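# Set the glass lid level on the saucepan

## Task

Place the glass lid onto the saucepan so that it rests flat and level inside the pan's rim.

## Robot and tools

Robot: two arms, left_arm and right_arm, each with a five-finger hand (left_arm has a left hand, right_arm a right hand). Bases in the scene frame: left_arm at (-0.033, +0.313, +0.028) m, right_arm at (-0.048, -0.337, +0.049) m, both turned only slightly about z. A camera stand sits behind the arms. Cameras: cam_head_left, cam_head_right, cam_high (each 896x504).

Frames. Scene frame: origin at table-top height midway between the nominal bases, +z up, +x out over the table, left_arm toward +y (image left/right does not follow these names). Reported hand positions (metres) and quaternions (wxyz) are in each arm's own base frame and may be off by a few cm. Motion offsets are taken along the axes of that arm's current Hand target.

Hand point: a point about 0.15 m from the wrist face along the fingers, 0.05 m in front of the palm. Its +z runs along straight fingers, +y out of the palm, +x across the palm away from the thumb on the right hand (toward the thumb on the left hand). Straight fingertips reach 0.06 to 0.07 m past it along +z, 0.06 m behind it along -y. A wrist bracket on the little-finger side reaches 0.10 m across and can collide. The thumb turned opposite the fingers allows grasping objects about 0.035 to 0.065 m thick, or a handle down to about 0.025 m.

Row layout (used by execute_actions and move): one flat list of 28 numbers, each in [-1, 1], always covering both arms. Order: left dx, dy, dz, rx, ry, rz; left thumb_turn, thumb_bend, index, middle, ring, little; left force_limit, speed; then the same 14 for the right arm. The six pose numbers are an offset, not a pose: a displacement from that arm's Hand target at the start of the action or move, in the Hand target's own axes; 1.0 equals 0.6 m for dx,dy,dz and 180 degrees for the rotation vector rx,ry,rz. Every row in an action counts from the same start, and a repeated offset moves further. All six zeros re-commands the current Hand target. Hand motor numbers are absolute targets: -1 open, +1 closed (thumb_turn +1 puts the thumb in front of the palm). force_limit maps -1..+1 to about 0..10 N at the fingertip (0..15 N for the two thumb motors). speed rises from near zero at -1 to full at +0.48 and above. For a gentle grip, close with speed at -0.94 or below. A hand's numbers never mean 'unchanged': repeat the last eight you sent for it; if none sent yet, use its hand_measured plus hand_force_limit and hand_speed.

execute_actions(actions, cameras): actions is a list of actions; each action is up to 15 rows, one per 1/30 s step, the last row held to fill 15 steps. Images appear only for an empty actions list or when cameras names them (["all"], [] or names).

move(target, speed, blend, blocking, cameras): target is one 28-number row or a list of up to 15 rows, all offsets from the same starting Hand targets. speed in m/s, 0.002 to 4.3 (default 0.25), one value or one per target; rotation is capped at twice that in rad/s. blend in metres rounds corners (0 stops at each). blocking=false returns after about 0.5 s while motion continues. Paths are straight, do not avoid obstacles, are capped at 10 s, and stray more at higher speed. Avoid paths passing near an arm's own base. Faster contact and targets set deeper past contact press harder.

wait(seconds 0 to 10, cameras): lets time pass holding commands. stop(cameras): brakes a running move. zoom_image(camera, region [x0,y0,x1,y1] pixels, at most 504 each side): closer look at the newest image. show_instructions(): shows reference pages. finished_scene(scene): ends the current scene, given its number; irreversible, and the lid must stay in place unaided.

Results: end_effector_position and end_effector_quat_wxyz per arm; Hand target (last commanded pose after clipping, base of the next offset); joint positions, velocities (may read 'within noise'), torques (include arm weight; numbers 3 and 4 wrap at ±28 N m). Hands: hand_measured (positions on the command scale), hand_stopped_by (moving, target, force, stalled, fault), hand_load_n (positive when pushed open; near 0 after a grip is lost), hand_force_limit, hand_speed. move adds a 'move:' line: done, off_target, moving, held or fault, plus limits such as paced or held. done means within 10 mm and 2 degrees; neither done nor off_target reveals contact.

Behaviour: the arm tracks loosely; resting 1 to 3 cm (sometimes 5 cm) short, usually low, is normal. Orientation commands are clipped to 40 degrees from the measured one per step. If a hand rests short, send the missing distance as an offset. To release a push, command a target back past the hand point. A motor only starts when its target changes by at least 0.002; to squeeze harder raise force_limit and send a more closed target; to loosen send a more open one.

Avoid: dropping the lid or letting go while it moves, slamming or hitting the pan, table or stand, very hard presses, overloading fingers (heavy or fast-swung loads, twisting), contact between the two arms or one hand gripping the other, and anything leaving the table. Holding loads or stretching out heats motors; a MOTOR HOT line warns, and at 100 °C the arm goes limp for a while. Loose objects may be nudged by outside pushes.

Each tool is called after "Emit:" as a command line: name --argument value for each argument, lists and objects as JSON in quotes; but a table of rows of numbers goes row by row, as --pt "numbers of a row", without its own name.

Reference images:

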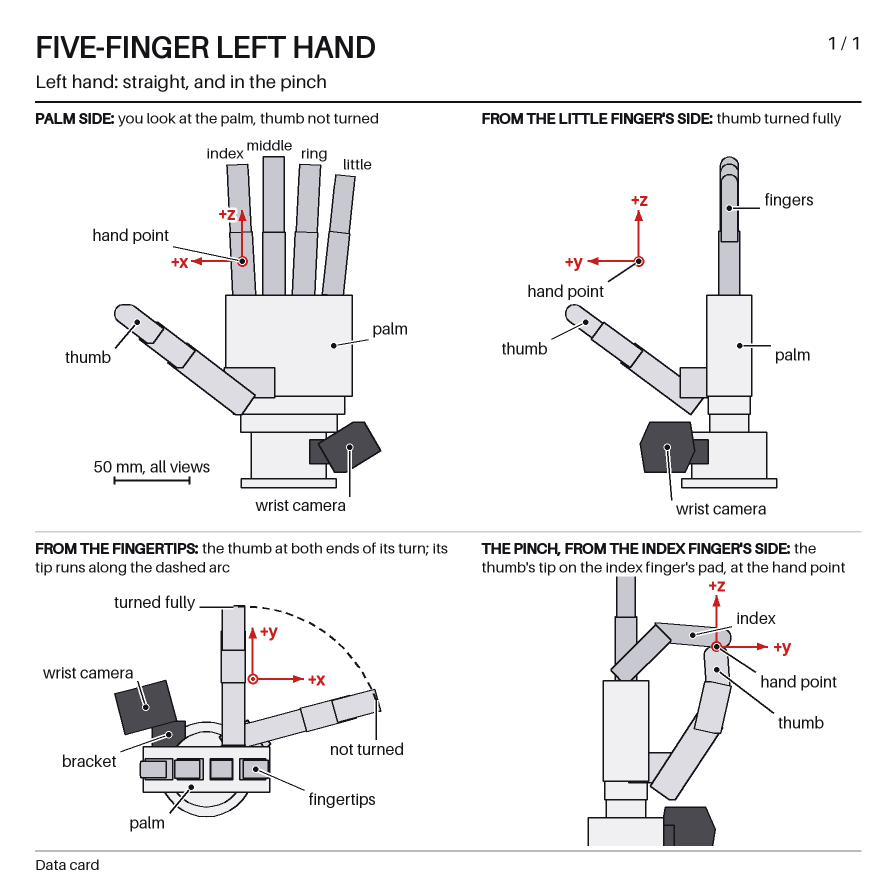

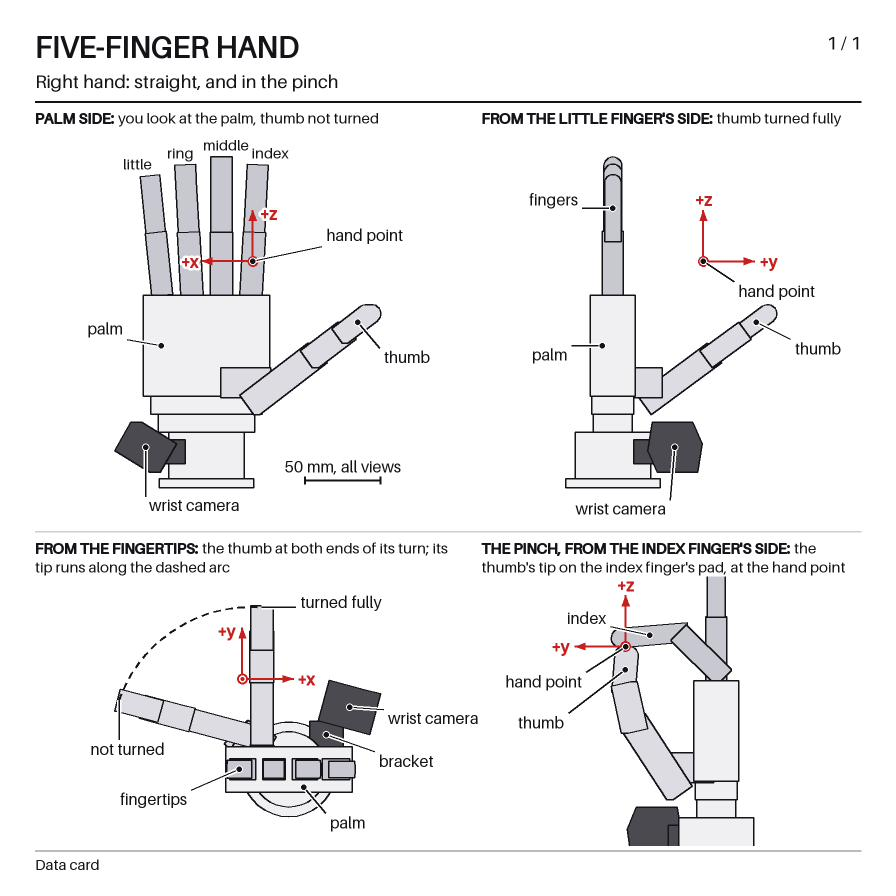

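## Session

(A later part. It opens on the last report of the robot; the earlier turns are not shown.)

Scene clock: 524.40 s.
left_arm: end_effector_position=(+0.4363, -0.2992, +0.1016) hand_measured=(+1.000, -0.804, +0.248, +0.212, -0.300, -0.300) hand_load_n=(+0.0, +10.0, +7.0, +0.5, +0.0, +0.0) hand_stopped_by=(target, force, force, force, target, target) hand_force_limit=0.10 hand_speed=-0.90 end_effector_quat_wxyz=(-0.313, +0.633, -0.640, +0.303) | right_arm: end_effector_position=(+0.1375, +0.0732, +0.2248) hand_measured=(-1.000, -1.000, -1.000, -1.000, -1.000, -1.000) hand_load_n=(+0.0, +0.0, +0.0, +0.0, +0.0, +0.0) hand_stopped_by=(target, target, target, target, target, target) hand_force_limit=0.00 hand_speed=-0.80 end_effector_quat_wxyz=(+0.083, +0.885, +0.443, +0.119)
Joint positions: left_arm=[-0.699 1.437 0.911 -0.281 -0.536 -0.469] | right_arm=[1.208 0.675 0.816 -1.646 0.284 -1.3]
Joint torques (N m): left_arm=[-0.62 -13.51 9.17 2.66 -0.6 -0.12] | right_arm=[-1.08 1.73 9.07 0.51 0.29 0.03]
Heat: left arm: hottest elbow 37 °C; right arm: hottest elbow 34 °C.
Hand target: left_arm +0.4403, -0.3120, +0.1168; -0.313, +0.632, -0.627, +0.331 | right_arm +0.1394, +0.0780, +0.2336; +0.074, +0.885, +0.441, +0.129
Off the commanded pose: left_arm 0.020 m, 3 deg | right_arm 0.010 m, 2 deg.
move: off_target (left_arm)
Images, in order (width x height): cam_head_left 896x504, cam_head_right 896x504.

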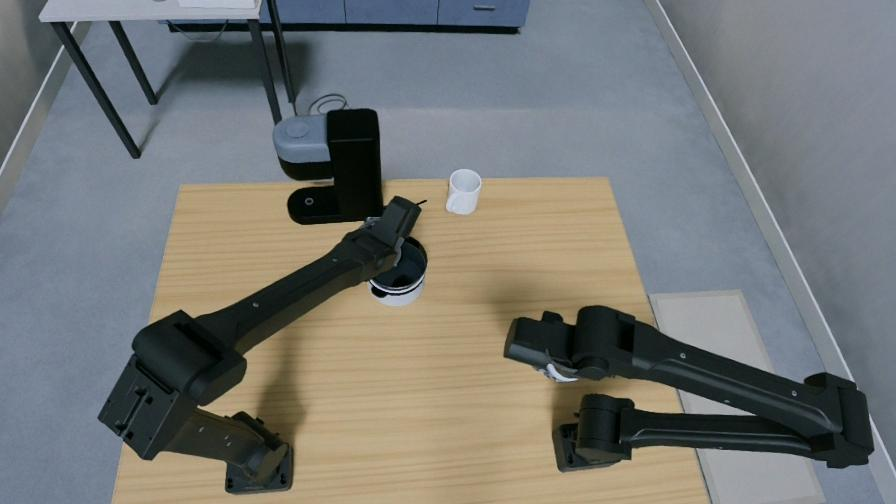

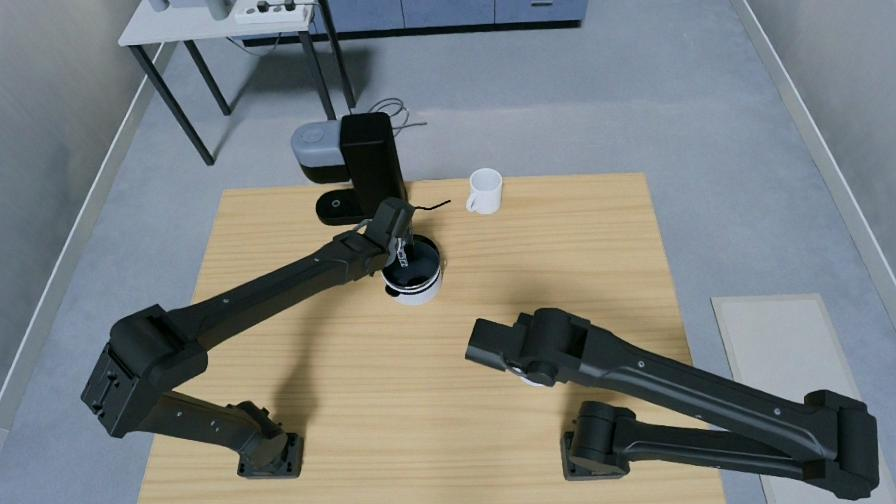

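Emit:
move --pt "-0.0005 0.0162 0.0117 0 0 0 1 0.1 0.81 0.85 -0.3 -0.3 0.1 -0.9 0 0 0 0 0 0 -1 -1 -1 -1 -1 -1 0 -0.8" --speed 0.08 --cameras '["cam_head_left","cam_head_right"]'

Emit:
zoom_image --camera "cam_head_left" --region '[360, 220, 440, 310]'

Emit:
zoom_image --camera "cam_head_right" --region '[375, 220, 455, 310]'

Scene clock: 536.63 s.
left_arm: end_effector_position=(+0.4369, -0.2996, +0.0923) hand_measured=(+1.000, -0.804, +0.248, +0.212, -0.300, -0.300) hand_load_n=(+0.0, +10.0, +7.5, +0.5, +0.0, +0.0) hand_stopped_by=(target, force, force, force, target, target) hand_force_limit=0.10 hand_speed=-0.90 end_effector_quat_wxyz=(-0.313, +0.633, -0.638, +0.306) | right_arm: end_effector_position=(+0.1375, +0.0732, +0.2248) hand_measured=(-1.000, -1.000, -1.000, -1.000, -1.000, -1.000) hand_load_n=(+0.0, +0.0, +0.0, +0.0, +0.0, +0.0) hand_stopped_by=(target, target, target, target, target, target) hand_force_limit=0.00 hand_speed=-0.80 end_effector_quat_wxyz=(+0.083, +0.885, +0.443, +0.119)
Joint positions: left_arm=[-0.699 1.451 0.895 -0.245 -0.536 -0.469] | right_arm=[1.208 0.675 0.816 -1.646 0.284 -1.3]
Joint torques (N m): left_arm=[-0.85 -13.45 8.9 2.81 -0.57 -0.15] | right_arm=[-1.2 1.9 9.11 0.43 0.32 0.04]
Heat: left arm: hottest elbow 36 °C; right arm: hottest elbow 34 °C.
Hand target: left_arm +0.4403, -0.3120, +0.1049; -0.313, +0.632, -0.627, +0.331 | right_arm +0.1394, +0.0780, +0.2336; +0.074, +0.885, +0.441, +0.129
Off the commanded pose: left_arm 0.018 m, 3 deg | right_arm 0.010 m, 2 deg.
move: off_target (left_arm)
Images, in order (width x height): cam_head_left 896x504, cam_head_right 896x504.

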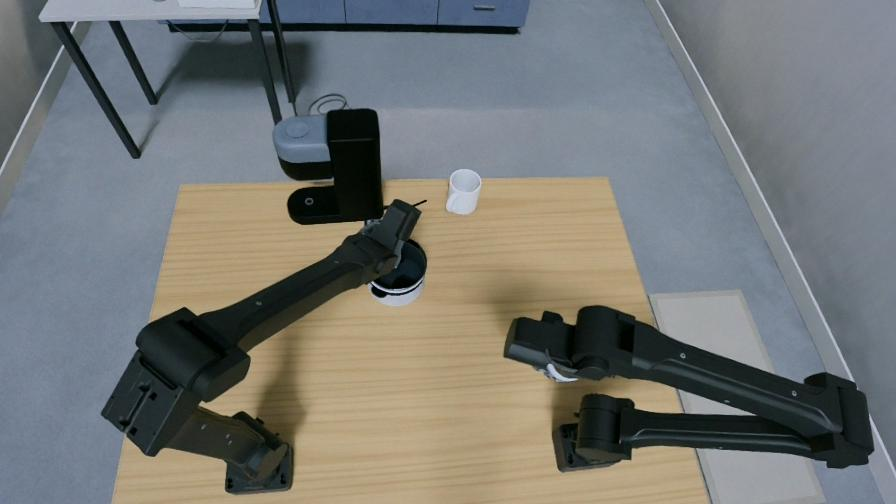

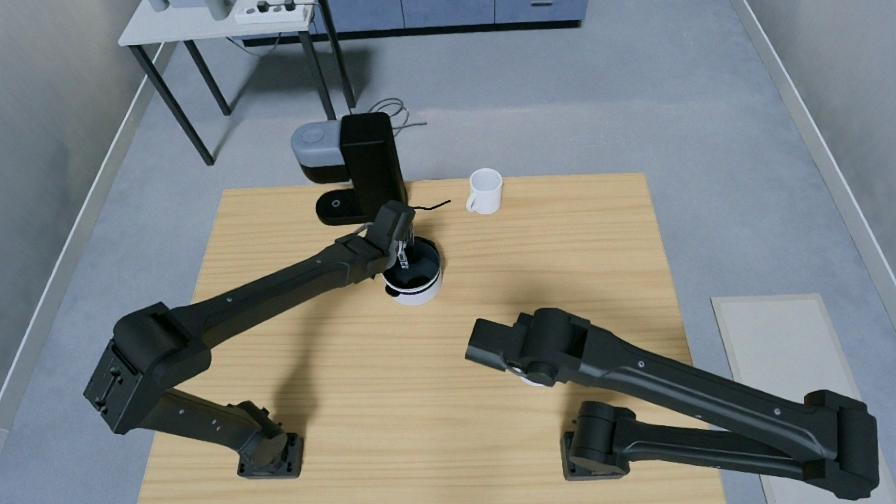

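Scaled by 5.600.

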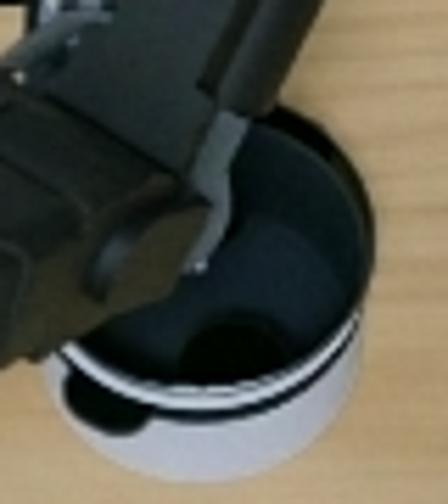

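Scaled by 5.600.

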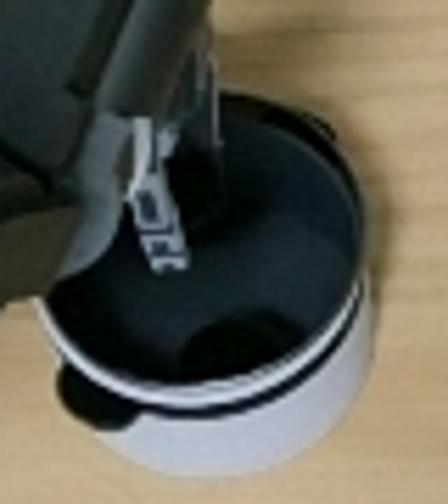

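Emit:
move --pt "-0.0008 0.029 0.0168 0 0 0 1 0.1 0.81 0.85 -0.3 -0.3 0.1 -0.9 0 0 0 0 0 0 -1 -1 -1 -1 -1 -1 0 -0.8" --speed 0.08 --cameras '["cam_head_left","cam_head_right"]'

Emit:
zoom_image --camera "cam_head_left" --region '[360, 220, 440, 310]'

Emit:
zoom_image --camera "cam_head_right" --region '[375, 220, 455, 310]'

Scene clock: 542.20 s.
left_arm: end_effector_position=(+0.4393, -0.3022, +0.0887) hand_measured=(+1.000, -0.804, +0.248, +0.212, -0.300, -0.300) hand_load_n=(-1.0, +11.0, +8.5, +1.0, +0.0, +0.0) hand_stopped_by=(target, force, force, force, target, target) hand_force_limit=0.10 hand_speed=-0.90 end_effector_quat_wxyz=(-0.316, +0.633, -0.631, +0.320) | right_arm: end_effector_position=(+0.1375, +0.0732, +0.2248) hand_measured=(-1.000, -1.000, -1.000, -1.000, -1.000, -1.000) hand_load_n=(+0.0, +0.0, +0.0, +0.0, +0.0, +0.0) hand_stopped_by=(target, target, target, target, target, target) hand_force_limit=0.00 hand_speed=-0.80 end_effector_quat_wxyz=(+0.083, +0.885, +0.443, +0.119)
Joint positions: left_arm=[-0.701 1.457 0.874 -0.187 -0.541 -0.471] | right_arm=[1.208 0.675 0.816 -1.646 0.284 -1.3]
Joint torques (N m): left_arm=[-1.03 -11.52 8.06 2.85 -0.48 -0.22] | right_arm=[-1.26 1.96 8.96 0.4 0.32 0.01]
Heat: left arm: hottest elbow 36 °C; right arm: hottest elbow 34 °C.
Hand target: left_arm +0.4383, -0.3121, +0.0850; -0.313, +0.632, -0.627, +0.331 | right_arm +0.1394, +0.0780, +0.2336; +0.074, +0.885, +0.441, +0.129
Off the commanded pose: left_arm 0.011 m, 1 deg | right_arm 0.010 m, 2 deg.
move: off_target (left_arm)
Images, in order (width x height): cam_head_left 896x504, cam_head_right 896x504.

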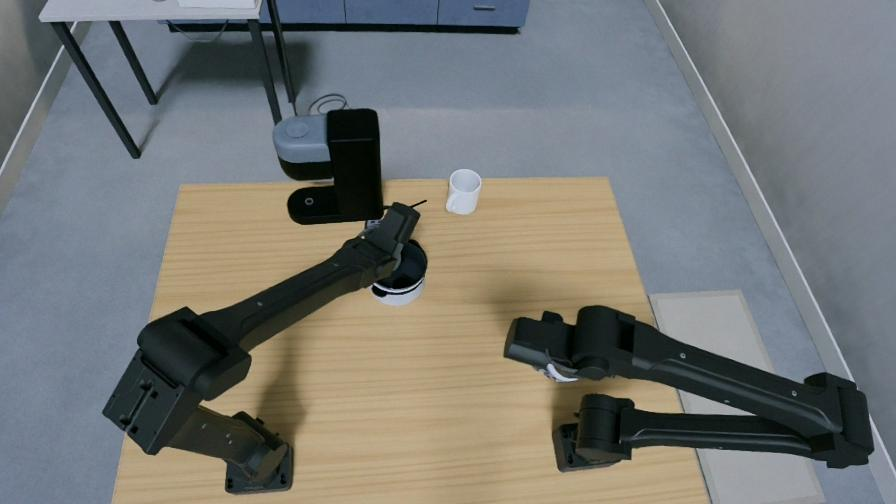

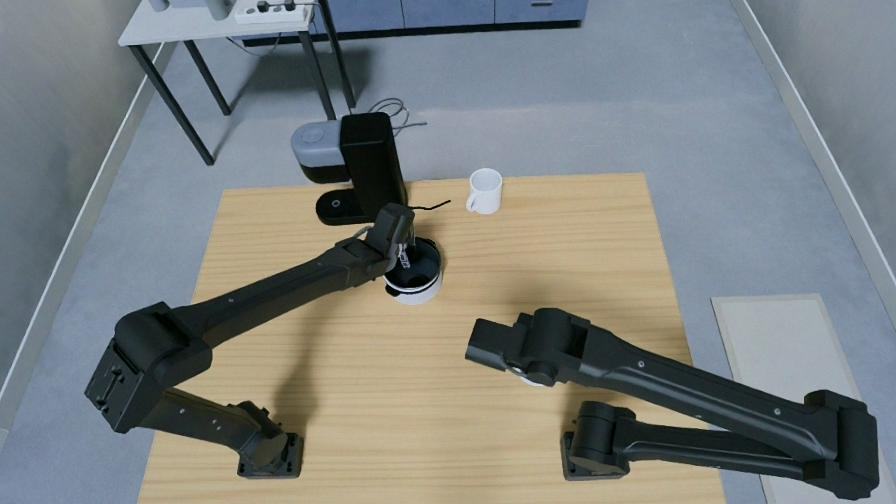

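Scaled by 5.600.

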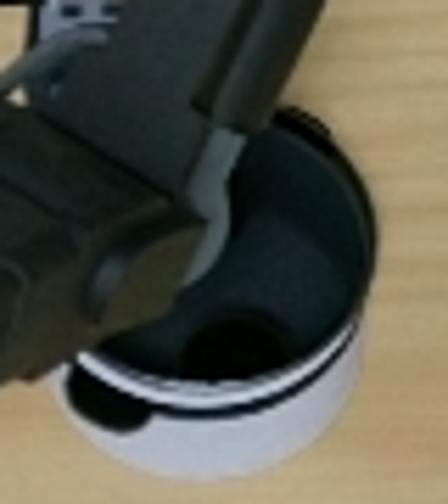

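Scaled by 5.600.

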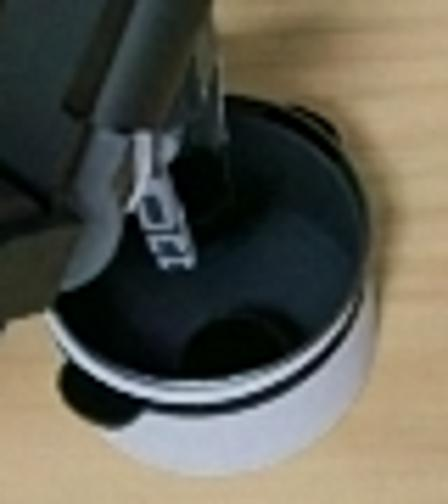

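Emit:
zoom_image --camera "cam_head_left" --region '[360, 255, 440, 310]'

Emit:
zoom_image --camera "cam_head_right" --region '[378, 232, 450, 304]'

Scaled by 6.300.

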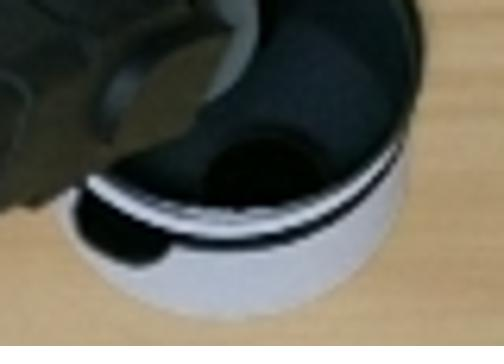

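Scaled by 7.000.

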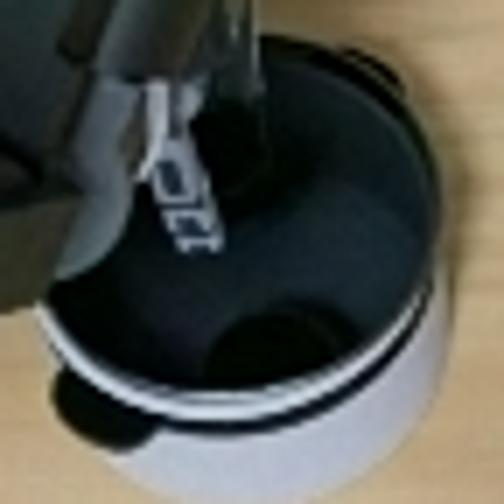

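Emit:
move --pt "0.0053 -0.1472 -0.1093 0 0 0 1 0.1 0.81 0.85 -0.3 -0.3 0.1 -0.9 0 0 0 0 0 0 -1 -1 -1 -1 -1 -1 0 -0.8" --pt "0.0005 0.0055 0.001 0 0 0 1 0.1 0.81 0.85 -0.3 -0.3 0.1 -0.9 0 0 0 0 0 0 -1 -1 -1 -1 -1 -1 0 -0.8" --speed 0.08 --cameras '["cam_head_left","cam_head_right"]'

Emit:
zoom_image --camera "cam_head_left" --region '[360, 220, 440, 310]'

Emit:
zoom_image --camera "cam_head_right" --region '[375, 220, 455, 310]'

Scene clock: 589.17 s.
left_arm: end_effector_position=(+0.4391, -0.3039, +0.0894) hand_measured=(+1.000, -0.804, +0.248, +0.212, -0.300, -0.300) hand_load_n=(-1.0, +11.0, +6.0, +0.0, +0.0, +0.0) hand_stopped_by=(target, force, force, force, target, target) hand_force_limit=0.10 hand_speed=-0.90 end_effector_quat_wxyz=(-0.316, +0.634, -0.627, +0.325) | right_arm: end_effector_position=(+0.1375, +0.0732, +0.2248) hand_measured=(-1.000, -1.000, -1.000, -1.000, -1.000, -1.000) hand_load_n=(+0.0, +0.0, +0.0, +0.0, +0.0, +0.0) hand_stopped_by=(target, target, target, target, target, target) hand_force_limit=0.00 hand_speed=-0.80 end_effector_quat_wxyz=(+0.083, +0.885, +0.443, +0.119)
Joint positions: left_arm=[-0.705 1.455 0.869 -0.174 -0.545 -0.479] | right_arm=[1.208 0.675 0.816 -1.646 0.284 -1.3]
Joint torques (N m): left_arm=[-1.32 -10.23 7.66 2.62 -0.4 -0.11] | right_arm=[-1.44 2.14 9.01 0.5 0.31 0.05]
Heat: left arm: hottest elbow 36 °C; right arm: hottest elbow 34 °C.
Hand target: left_arm +0.4368, -0.3124, +0.0818; -0.313, +0.632, -0.627, +0.331 | right_arm +0.1394, +0.0780, +0.2336; +0.074, +0.885, +0.441, +0.129
Off the commanded pose: left_arm 0.012 m, 1 deg | right_arm 0.010 m, 2 deg.
move: off_target (left_arm)
Images, in order (width x height): cam_head_left 896x504, cam_head_right 896x504.

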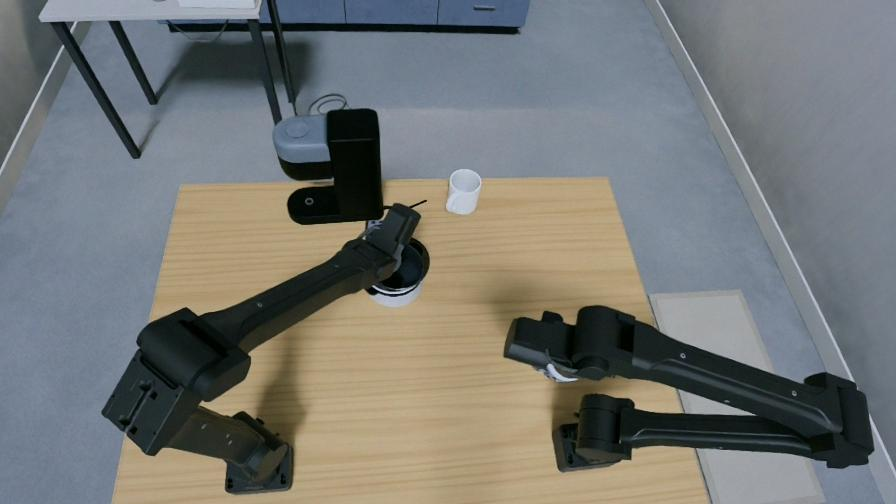

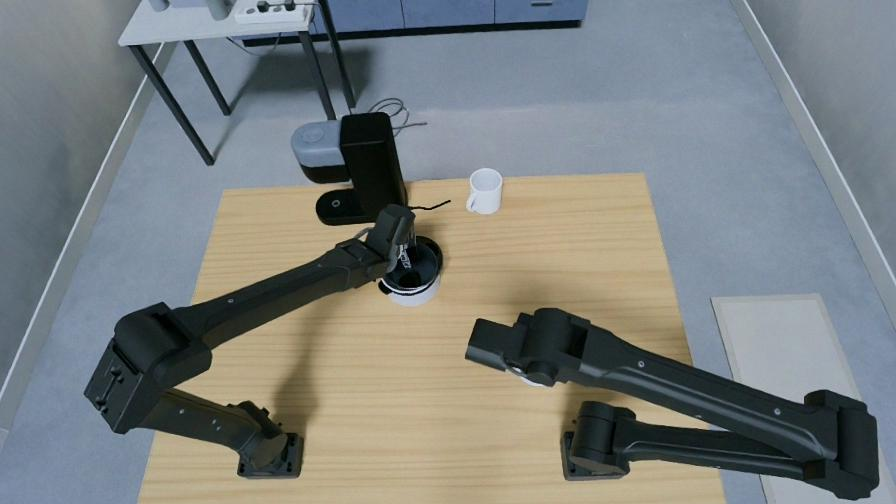

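Scaled by 5.600.

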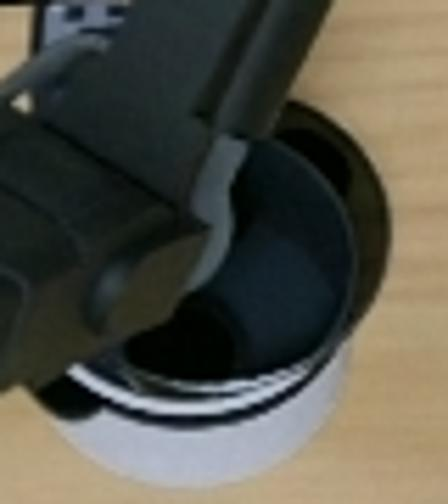

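Scaled by 5.600.

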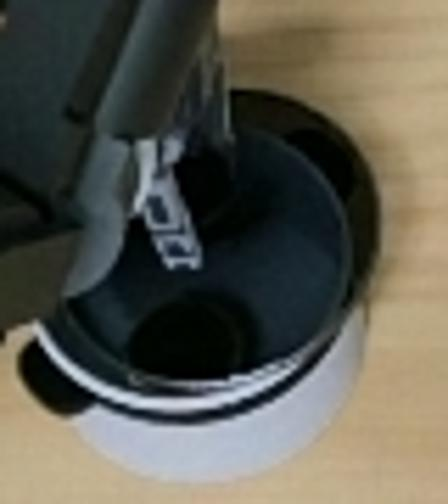

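Emit:
move --pt "-0.0091 -0.1525 -0.1117 0 0 0 1 0.1 0.81 0.85 -0.3 -0.3 0.1 -0.9 0 0 0 0 0 0 -1 -1 -1 -1 -1 -1 0 -0.8" --speed 0.08 --cameras '["cam_head_left","cam_head_right"]'

Emit:
zoom_image --camera "cam_head_left" --region '[360, 200, 440, 310]'

Emit:
zoom_image --camera "cam_head_right" --region '[375, 200, 455, 310]'

Scene clock: 624.17 s.
left_arm: end_effector_position=(+0.4128, -0.2841, +0.1401) hand_measured=(+1.000, -0.804, +0.248, +0.212, -0.300, -0.300) hand_load_n=(+0.0, +10.0, +7.5, +0.0, +0.0, +0.0) hand_stopped_by=(target, force, force, force, target, target) hand_force_limit=0.10 hand_speed=-0.90 end_effector_quat_wxyz=(-0.308, +0.635, -0.649, +0.285) | right_arm: end_effector_position=(+0.1375, +0.0732, +0.2248) hand_measured=(-1.000, -1.000, -1.000, -1.000, -1.000, -1.000) hand_load_n=(+0.0, +0.0, +0.0, +0.0, +0.0, +0.0) hand_stopped_by=(target, target, target, target, target, target) hand_force_limit=0.00 hand_speed=-0.80 end_effector_quat_wxyz=(+0.083, +0.885, +0.443, +0.119)
Joint positions: left_arm=[-0.705 1.331 0.94 -0.462 -0.536 -0.479] | right_arm=[1.208 0.675 0.816 -1.646 0.284 -1.3]
Joint torques (N m): left_arm=[0.44 -12.81 16.9 1.26 -0.41 0.01] | right_arm=[-1.67 1.79 8.96 0.43 0.33 0.07]
Heat: left arm: hottest elbow 36 °C; right arm: hottest elbow 34 °C.
Hand target: left_arm +0.4361, -0.3041, +0.1952; -0.312, +0.632, -0.627, +0.331 | right_arm +0.1394, +0.0780, +0.2336; +0.074, +0.885, +0.441, +0.129
Off the commanded pose: left_arm 0.063 m, 6 deg | right_arm 0.010 m, 2 deg.
move: off_target (left_arm)
Images, in order (width x height): cam_head_left 896x504, cam_head_right 896x504.

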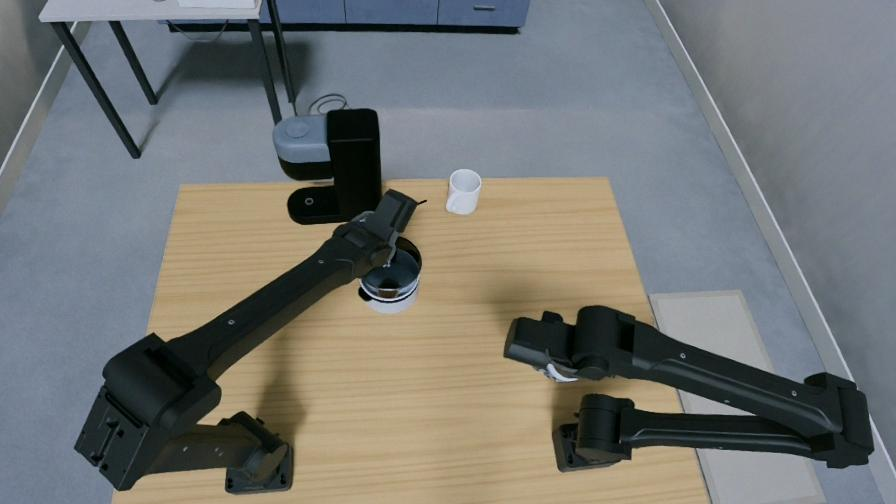

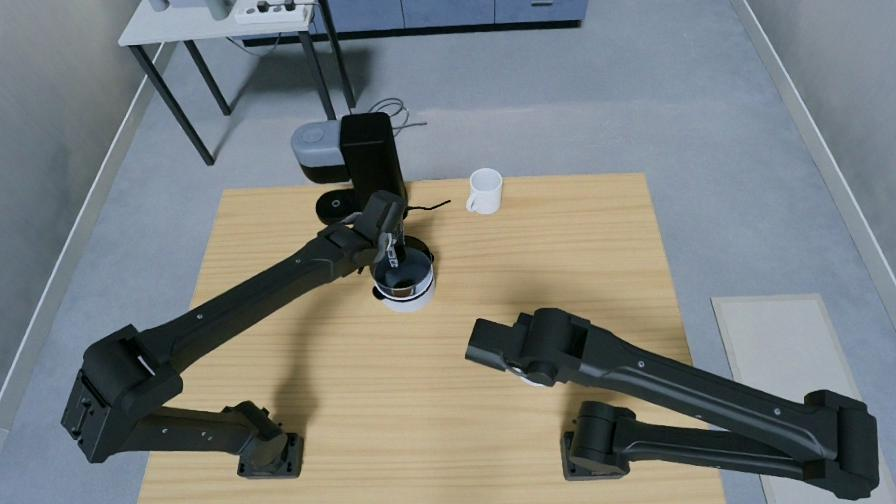

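Scaled by 4.582.

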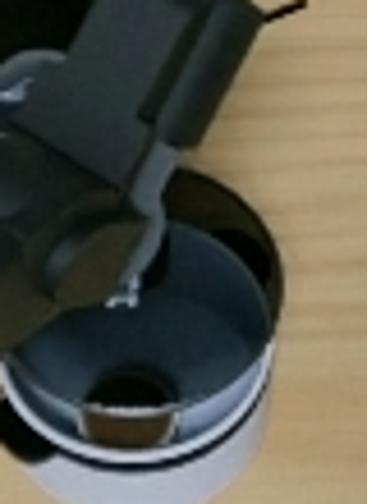

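Scaled by 4.582.

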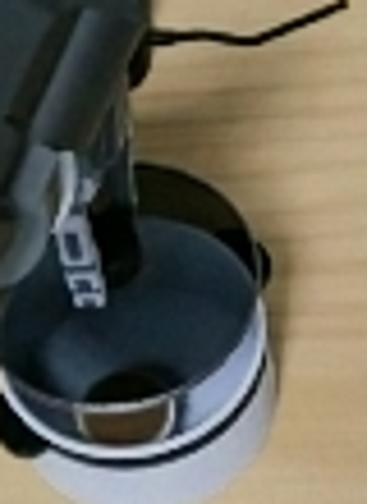

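Emit:
move --pt "-0.0104 0.0117 -0.0283 0 0 0 1 0.1 0.81 0.85 -0.3 -0.3 0.1 -0.9 0 0 0 0 0 0 -1 -1 -1 -1 -1 -1 0 -0.8" --pt "-0.0136 0.1392 0.0639 0 0 0 1 0.1 0.81 0.85 -0.3 -0.3 0.1 -0.9 0 0 0 0 0 0 -1 -1 -1 -1 -1 -1 0 -0.8" --speed 0.08 --cameras '["cam_head_left","cam_head_right"]'

Emit:
zoom_image --camera "cam_head_left" --region '[350, 225, 430, 315]'

Emit:
zoom_image --camera "cam_head_right" --region '[365, 225, 445, 315]'

Scene clock: 641.07 s.
left_arm: end_effector_position=(+0.4146, -0.2857, +0.0917) hand_measured=(+1.000, -0.804, +0.248, +0.212, -0.300, -0.300) hand_load_n=(-0.5, +10.0, +7.5, +0.0, +0.0, +0.0) hand_stopped_by=(target, force, force, force, target, target) hand_force_limit=0.10 hand_speed=-0.90 end_effector_quat_wxyz=(-0.313, +0.634, -0.638, +0.305) | right_arm: end_effector_position=(+0.1375, +0.0732, +0.2248) hand_measured=(-1.000, -1.000, -1.000, -1.000, -1.000, -1.000) hand_load_n=(+0.0, +0.0, +0.0, +0.0, +0.0, +0.0) hand_stopped_by=(target, target, target, target, target, target) hand_force_limit=0.00 hand_speed=-0.80 end_effector_quat_wxyz=(+0.083, +0.885, +0.443, +0.119)
Joint positions: left_arm=[-0.708 1.386 0.828 -0.248 -0.543 -0.479] | right_arm=[1.208 0.675 0.816 -1.646 0.284 -1.3]
Joint torques (N m): left_arm=[-1.55 -11.81 8.98 2.84 -0.58 -0.11] | right_arm=[-1.32 1.61 8.99 0.5 0.33 0.02]
Heat: left arm: hottest elbow 39 °C; right arm: hottest elbow 34 °C.
Hand target: left_arm +0.4183, -0.2982, +0.1048; -0.313, +0.632, -0.627, +0.331 | right_arm +0.1394, +0.0780, +0.2336; +0.074, +0.885, +0.441, +0.129
Off the commanded pose: left_arm 0.019 m, 3 deg | right_arm 0.010 m, 2 deg.
move: off_target (left_arm)
Images, in order (width x height): cam_head_left 896x504, cam_head_right 896x504.

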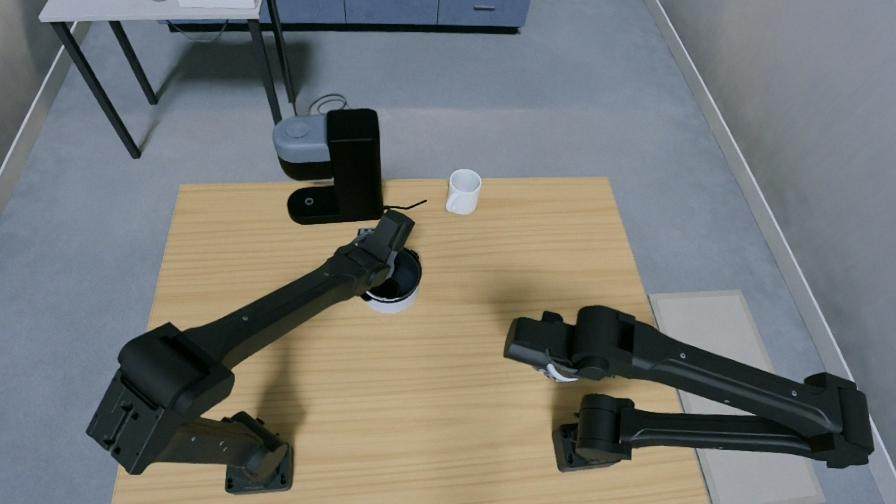

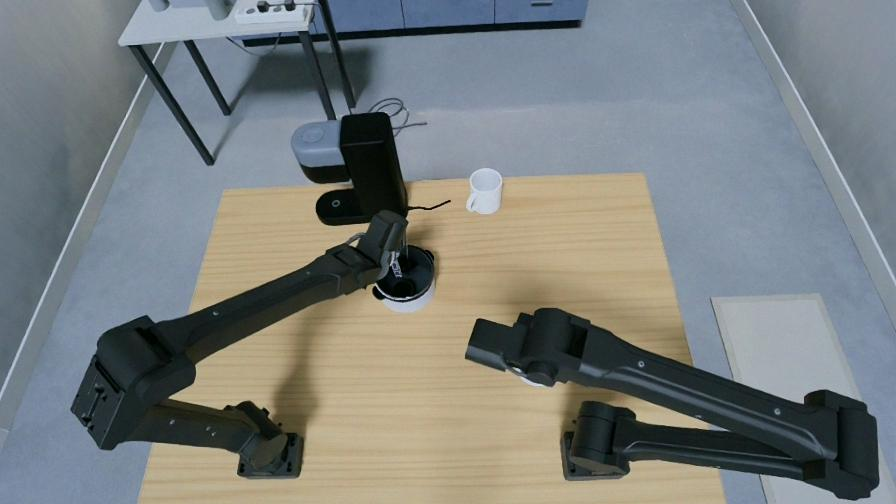

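Scaled by 5.600.

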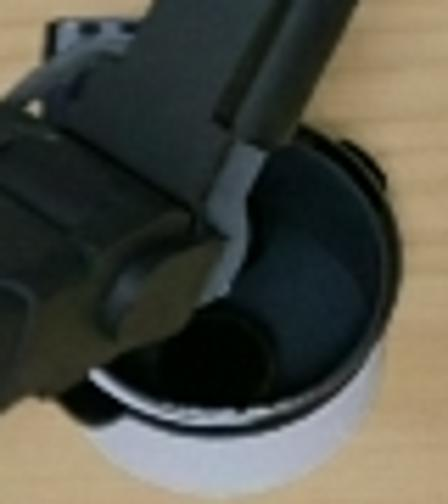

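Scaled by 5.600.

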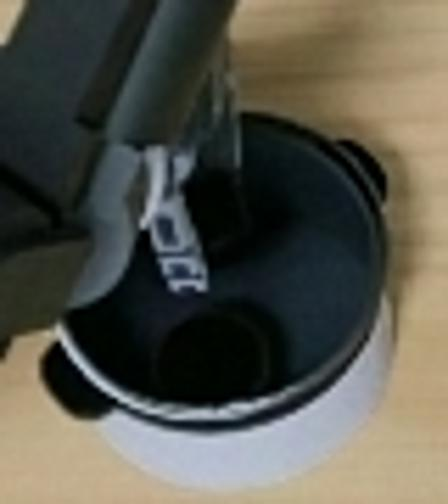

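Emit:
move --pt "-0.002 0.0081 0.0058 0 0 0 1 0.1 0.81 0.85 -0.3 -0.3 0.1 -0.9 0 0 0 0 0 0 -1 -1 -1 -1 -1 -1 0 -0.8" --pt "-0.002 0.0081 0.0058 0 0 0 1 -1 -0.1 -0.1 -0.3 -0.3 0.1 -0.85 0 0 0 0 0 0 -1 -1 -1 -1 -1 -1 0 -0.8" --speed 0.08 --cameras '["cam_head_left","cam_head_right","cam_high"]'

Emit:
zoom_image --camera "cam_head_left" --region '[350, 225, 430, 315]'

Emit:
zoom_image --camera "cam_head_right" --region '[365, 225, 445, 315]'

Emit:
zoom_image --camera "cam_high" --region '[430, 200, 530, 300]'

Scene clock: 656.07 s.
left_arm: end_effector_position=(+0.4176, -0.2879, +0.0925) hand_measured=(+1.000, -1.000, -0.100, -0.100, -0.300, -0.300) hand_load_n=(+0.0, +0.0, +0.0, +0.0, +0.0, +0.0) hand_stopped_by=(target, target, target, target, target, target) hand_force_limit=0.10 hand_speed=-0.85 end_effector_quat_wxyz=(-0.314, +0.634, -0.633, +0.315) | right_arm: end_effector_position=(+0.1375, +0.0732, +0.2248) hand_measured=(-1.000, -1.000, -1.000, -1.000, -1.000, -1.000) hand_load_n=(+0.0, +0.0, +0.0, +0.0, +0.0, +0.0) hand_stopped_by=(target, target, target, target, target, target) hand_force_limit=0.00 hand_speed=-0.80 end_effector_quat_wxyz=(+0.083, +0.885, +0.443, +0.119)
Joint positions: left_arm=[-0.708 1.388 0.82 -0.216 -0.545 -0.479] | right_arm=[1.208 0.675 0.816 -1.646 0.284 -1.3]
Joint torques (N m): left_arm=[-0.73 -11.46 8.62 2.47 -0.45 -0.15] | right_arm=[-0.97 1.9 9.05 0.46 0.32 0.02]
Heat: left arm: hottest elbow 38 °C; right arm: hottest elbow 34 °C.
Hand target: left_arm +0.4182, -0.2971, +0.0987; -0.313, +0.632, -0.627, +0.331 | right_arm +0.1394, +0.0780, +0.2336; +0.074, +0.885, +0.441, +0.129
Off the commanded pose: left_arm 0.011 m, 2 deg | right_arm 0.010 m, 2 deg.
move: off_target (left_arm); target 2's new numbers were sent with left_arm's hand 0.014 m and 3 deg from that target

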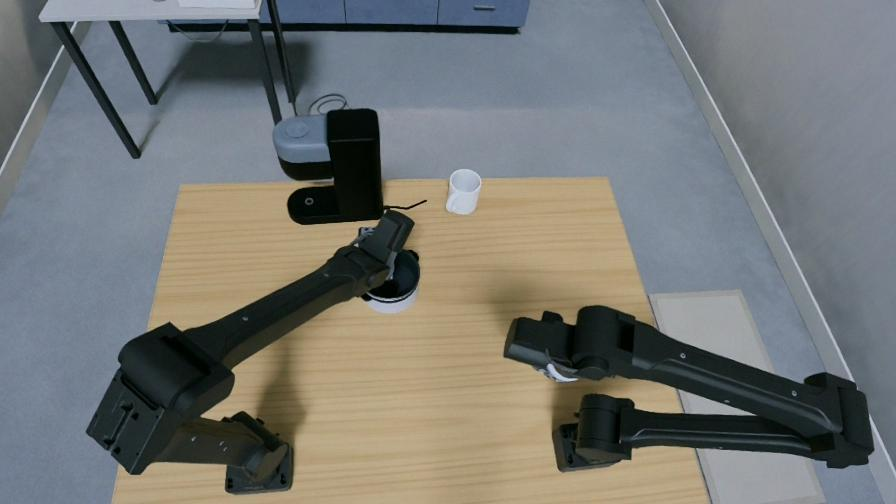

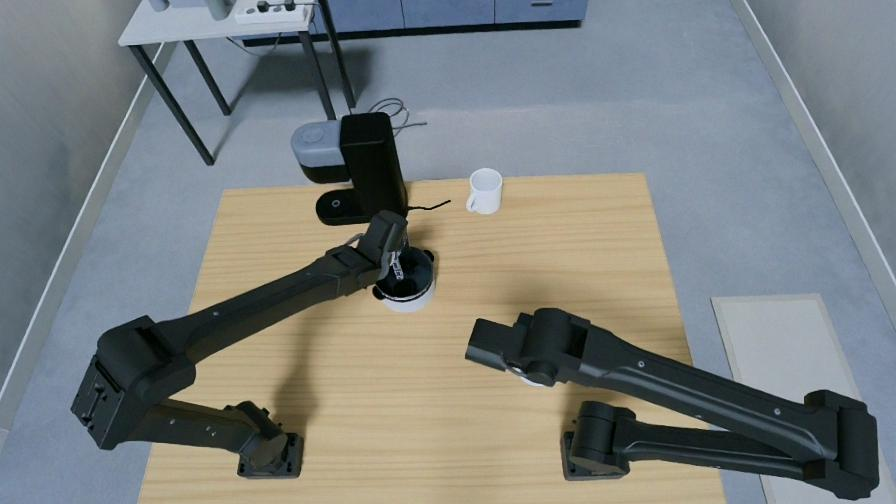

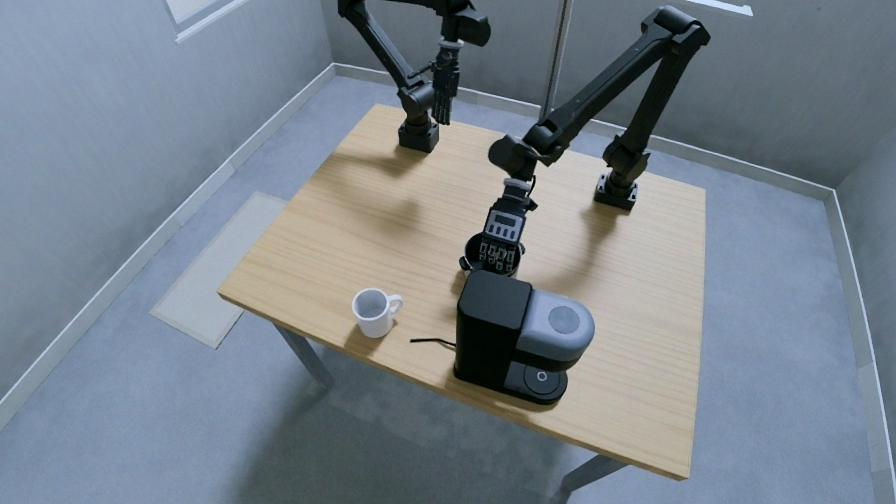

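Scaled by 5.600.

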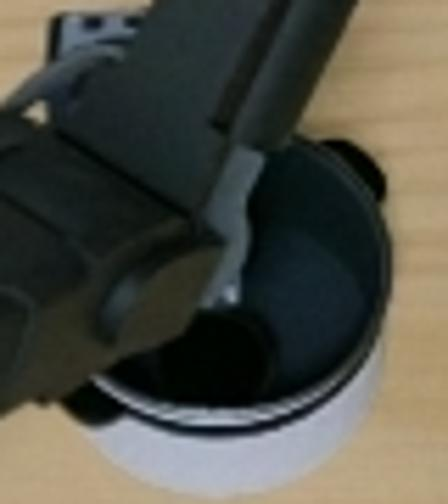

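Scaled by 5.600.

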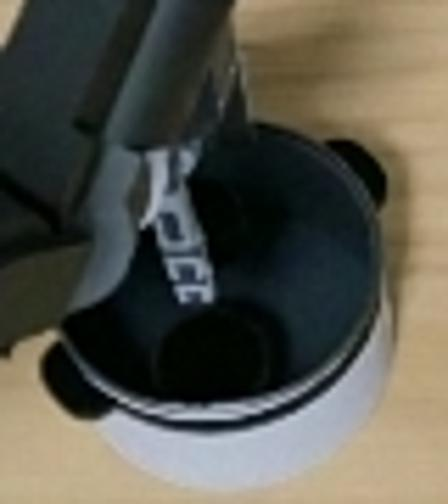

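Scaled by 5.040.

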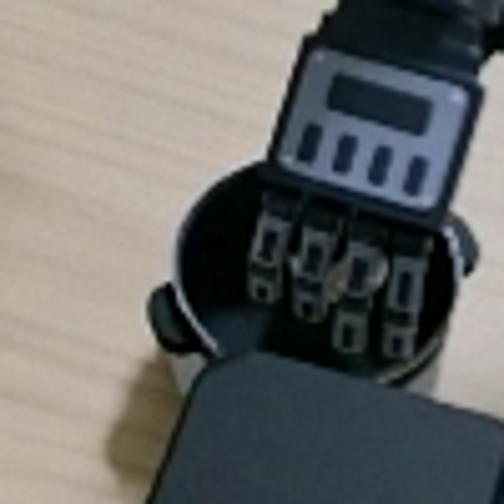

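Emit:
move --pt "0 0 0 0 0 0 1 -1 -1 -1 -1 -1 0.1 -0.6 0 0 0 0 0 0 -1 -1 -1 -1 -1 -1 0 -0.8" --pt "0.005 -0.1351 -0.0975 0 0 0 1 -1 -1 -1 -1 -1 0.1 -0.6 0 0 0 0 0 0 -1 -1 -1 -1 -1 -1 0 -0.8" --pt "-0.20 -0.20 -0.24 0 0 0 1 -1 -1 -1 -1 -1 0.1 -0.6 0 0 0 0 0 0 -1 -1 -1 -1 -1 -1 0 -0.8" --speed '[0.08,0.08,0.2]' --cameras '["all"]'

Emit:
zoom_image --camera "cam_head_left" --region '[350, 225, 430, 315]'

Emit:
zoom_image --camera "cam_head_right" --region '[365, 225, 445, 315]'

Emit:
zoom_image --camera "cam_high" --region '[450, 210, 530, 290]'

Scene clock: 669.83 s.
left_arm: end_effector_position=(+0.3687, -0.1768, +0.2659) hand_measured=(+1.000, -1.000, -1.000, -1.000, -1.000, -1.000) hand_load_n=(+0.0, -0.5, +0.0, +0.0, -0.5, +0.0) hand_stopped_by=(target, target, target, target, target, target) hand_force_limit=0.10 hand_speed=-0.60 end_effector_quat_wxyz=(-0.308, +0.632, -0.631, +0.329) | right_arm: end_effector_position=(+0.1375, +0.0732, +0.2248) hand_measured=(-1.000, -1.000, -1.000, -1.000, -1.000, -1.000) hand_load_n=(+0.0, +0.0, +0.0, +0.0, +0.0, +0.0) hand_stopped_by=(target, target, target, target, target, target) hand_force_limit=0.00 hand_speed=-0.80 end_effector_quat_wxyz=(+0.083, +0.885, +0.443, +0.119)
Joint positions: left_arm=[-0.511 0.92 0.929 -0.702 -0.38 -0.333] | right_arm=[1.208 0.675 0.816 -1.646 0.284 -1.3]
Joint torques (N m): left_arm=[1.79 -4.72 12.4 0.98 -0.17 0.11] | right_arm=[-1.49 1.55 9.03 0.43 0.31 0.05]
Heat: left arm: hottest elbow 39 °C; right arm: hottest elbow 35 °C.
Hand target: left_arm +0.3727, -0.1721, +0.2772; -0.313, +0.632, -0.627, +0.331 | right_arm +0.1394, +0.0780, +0.2336; +0.074, +0.885, +0.441, +0.129
Off the commanded pose: left_arm 0.013 m, 1 deg | right_arm 0.010 m, 2 deg.
move: off_target (left_arm)

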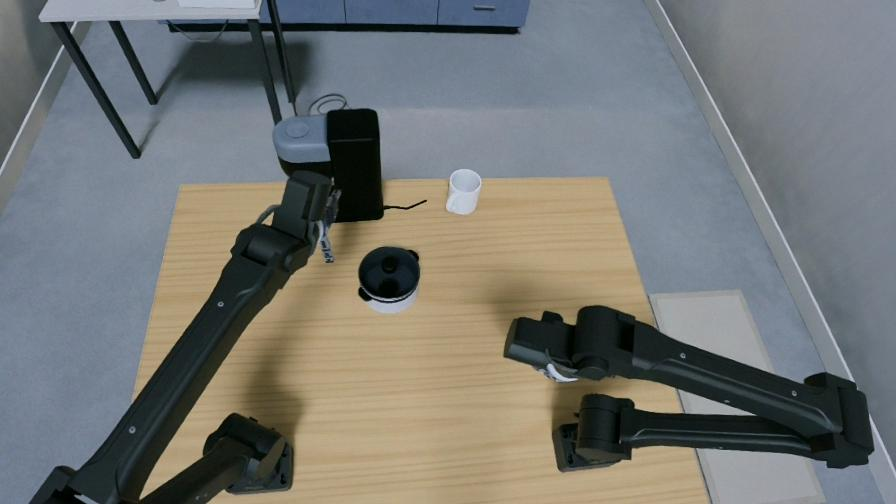

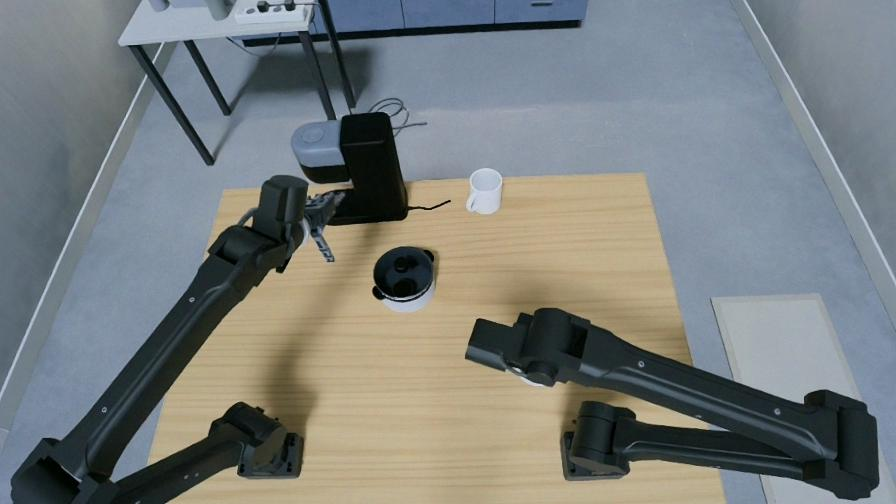

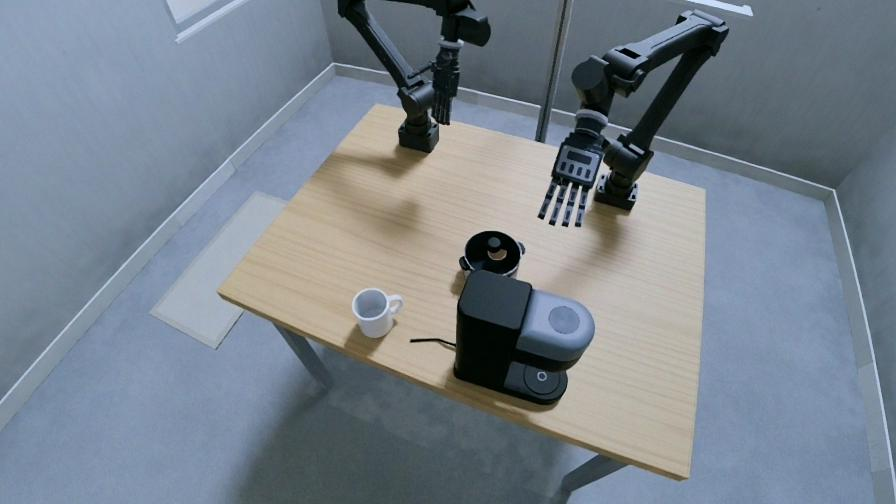

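Scaled by 5.600.

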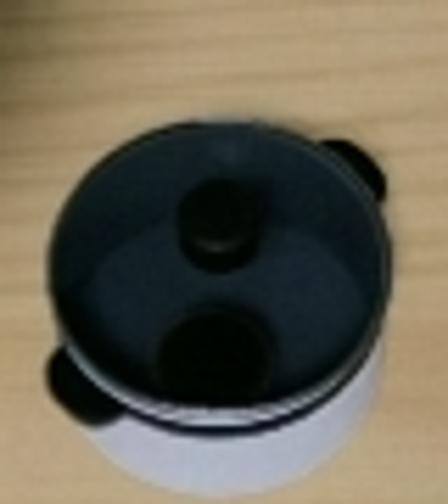

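Scaled by 5.600.

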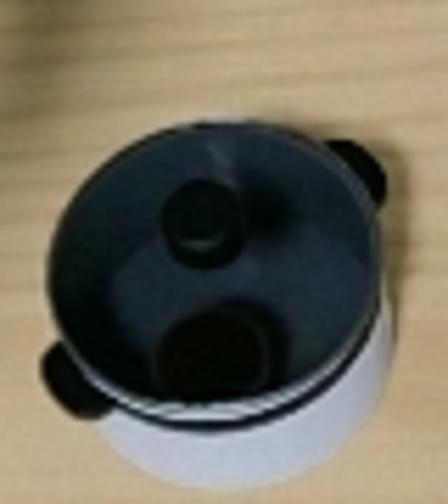

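Scaled by 6.300.

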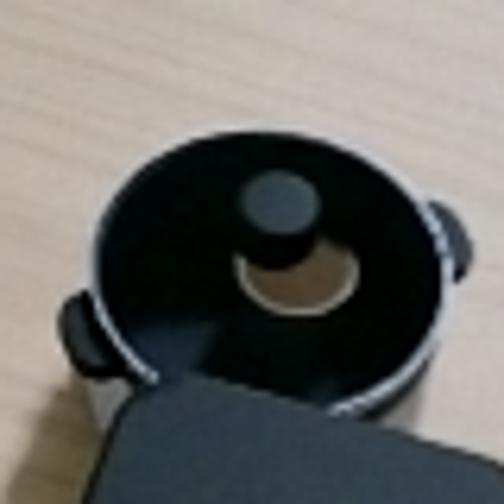

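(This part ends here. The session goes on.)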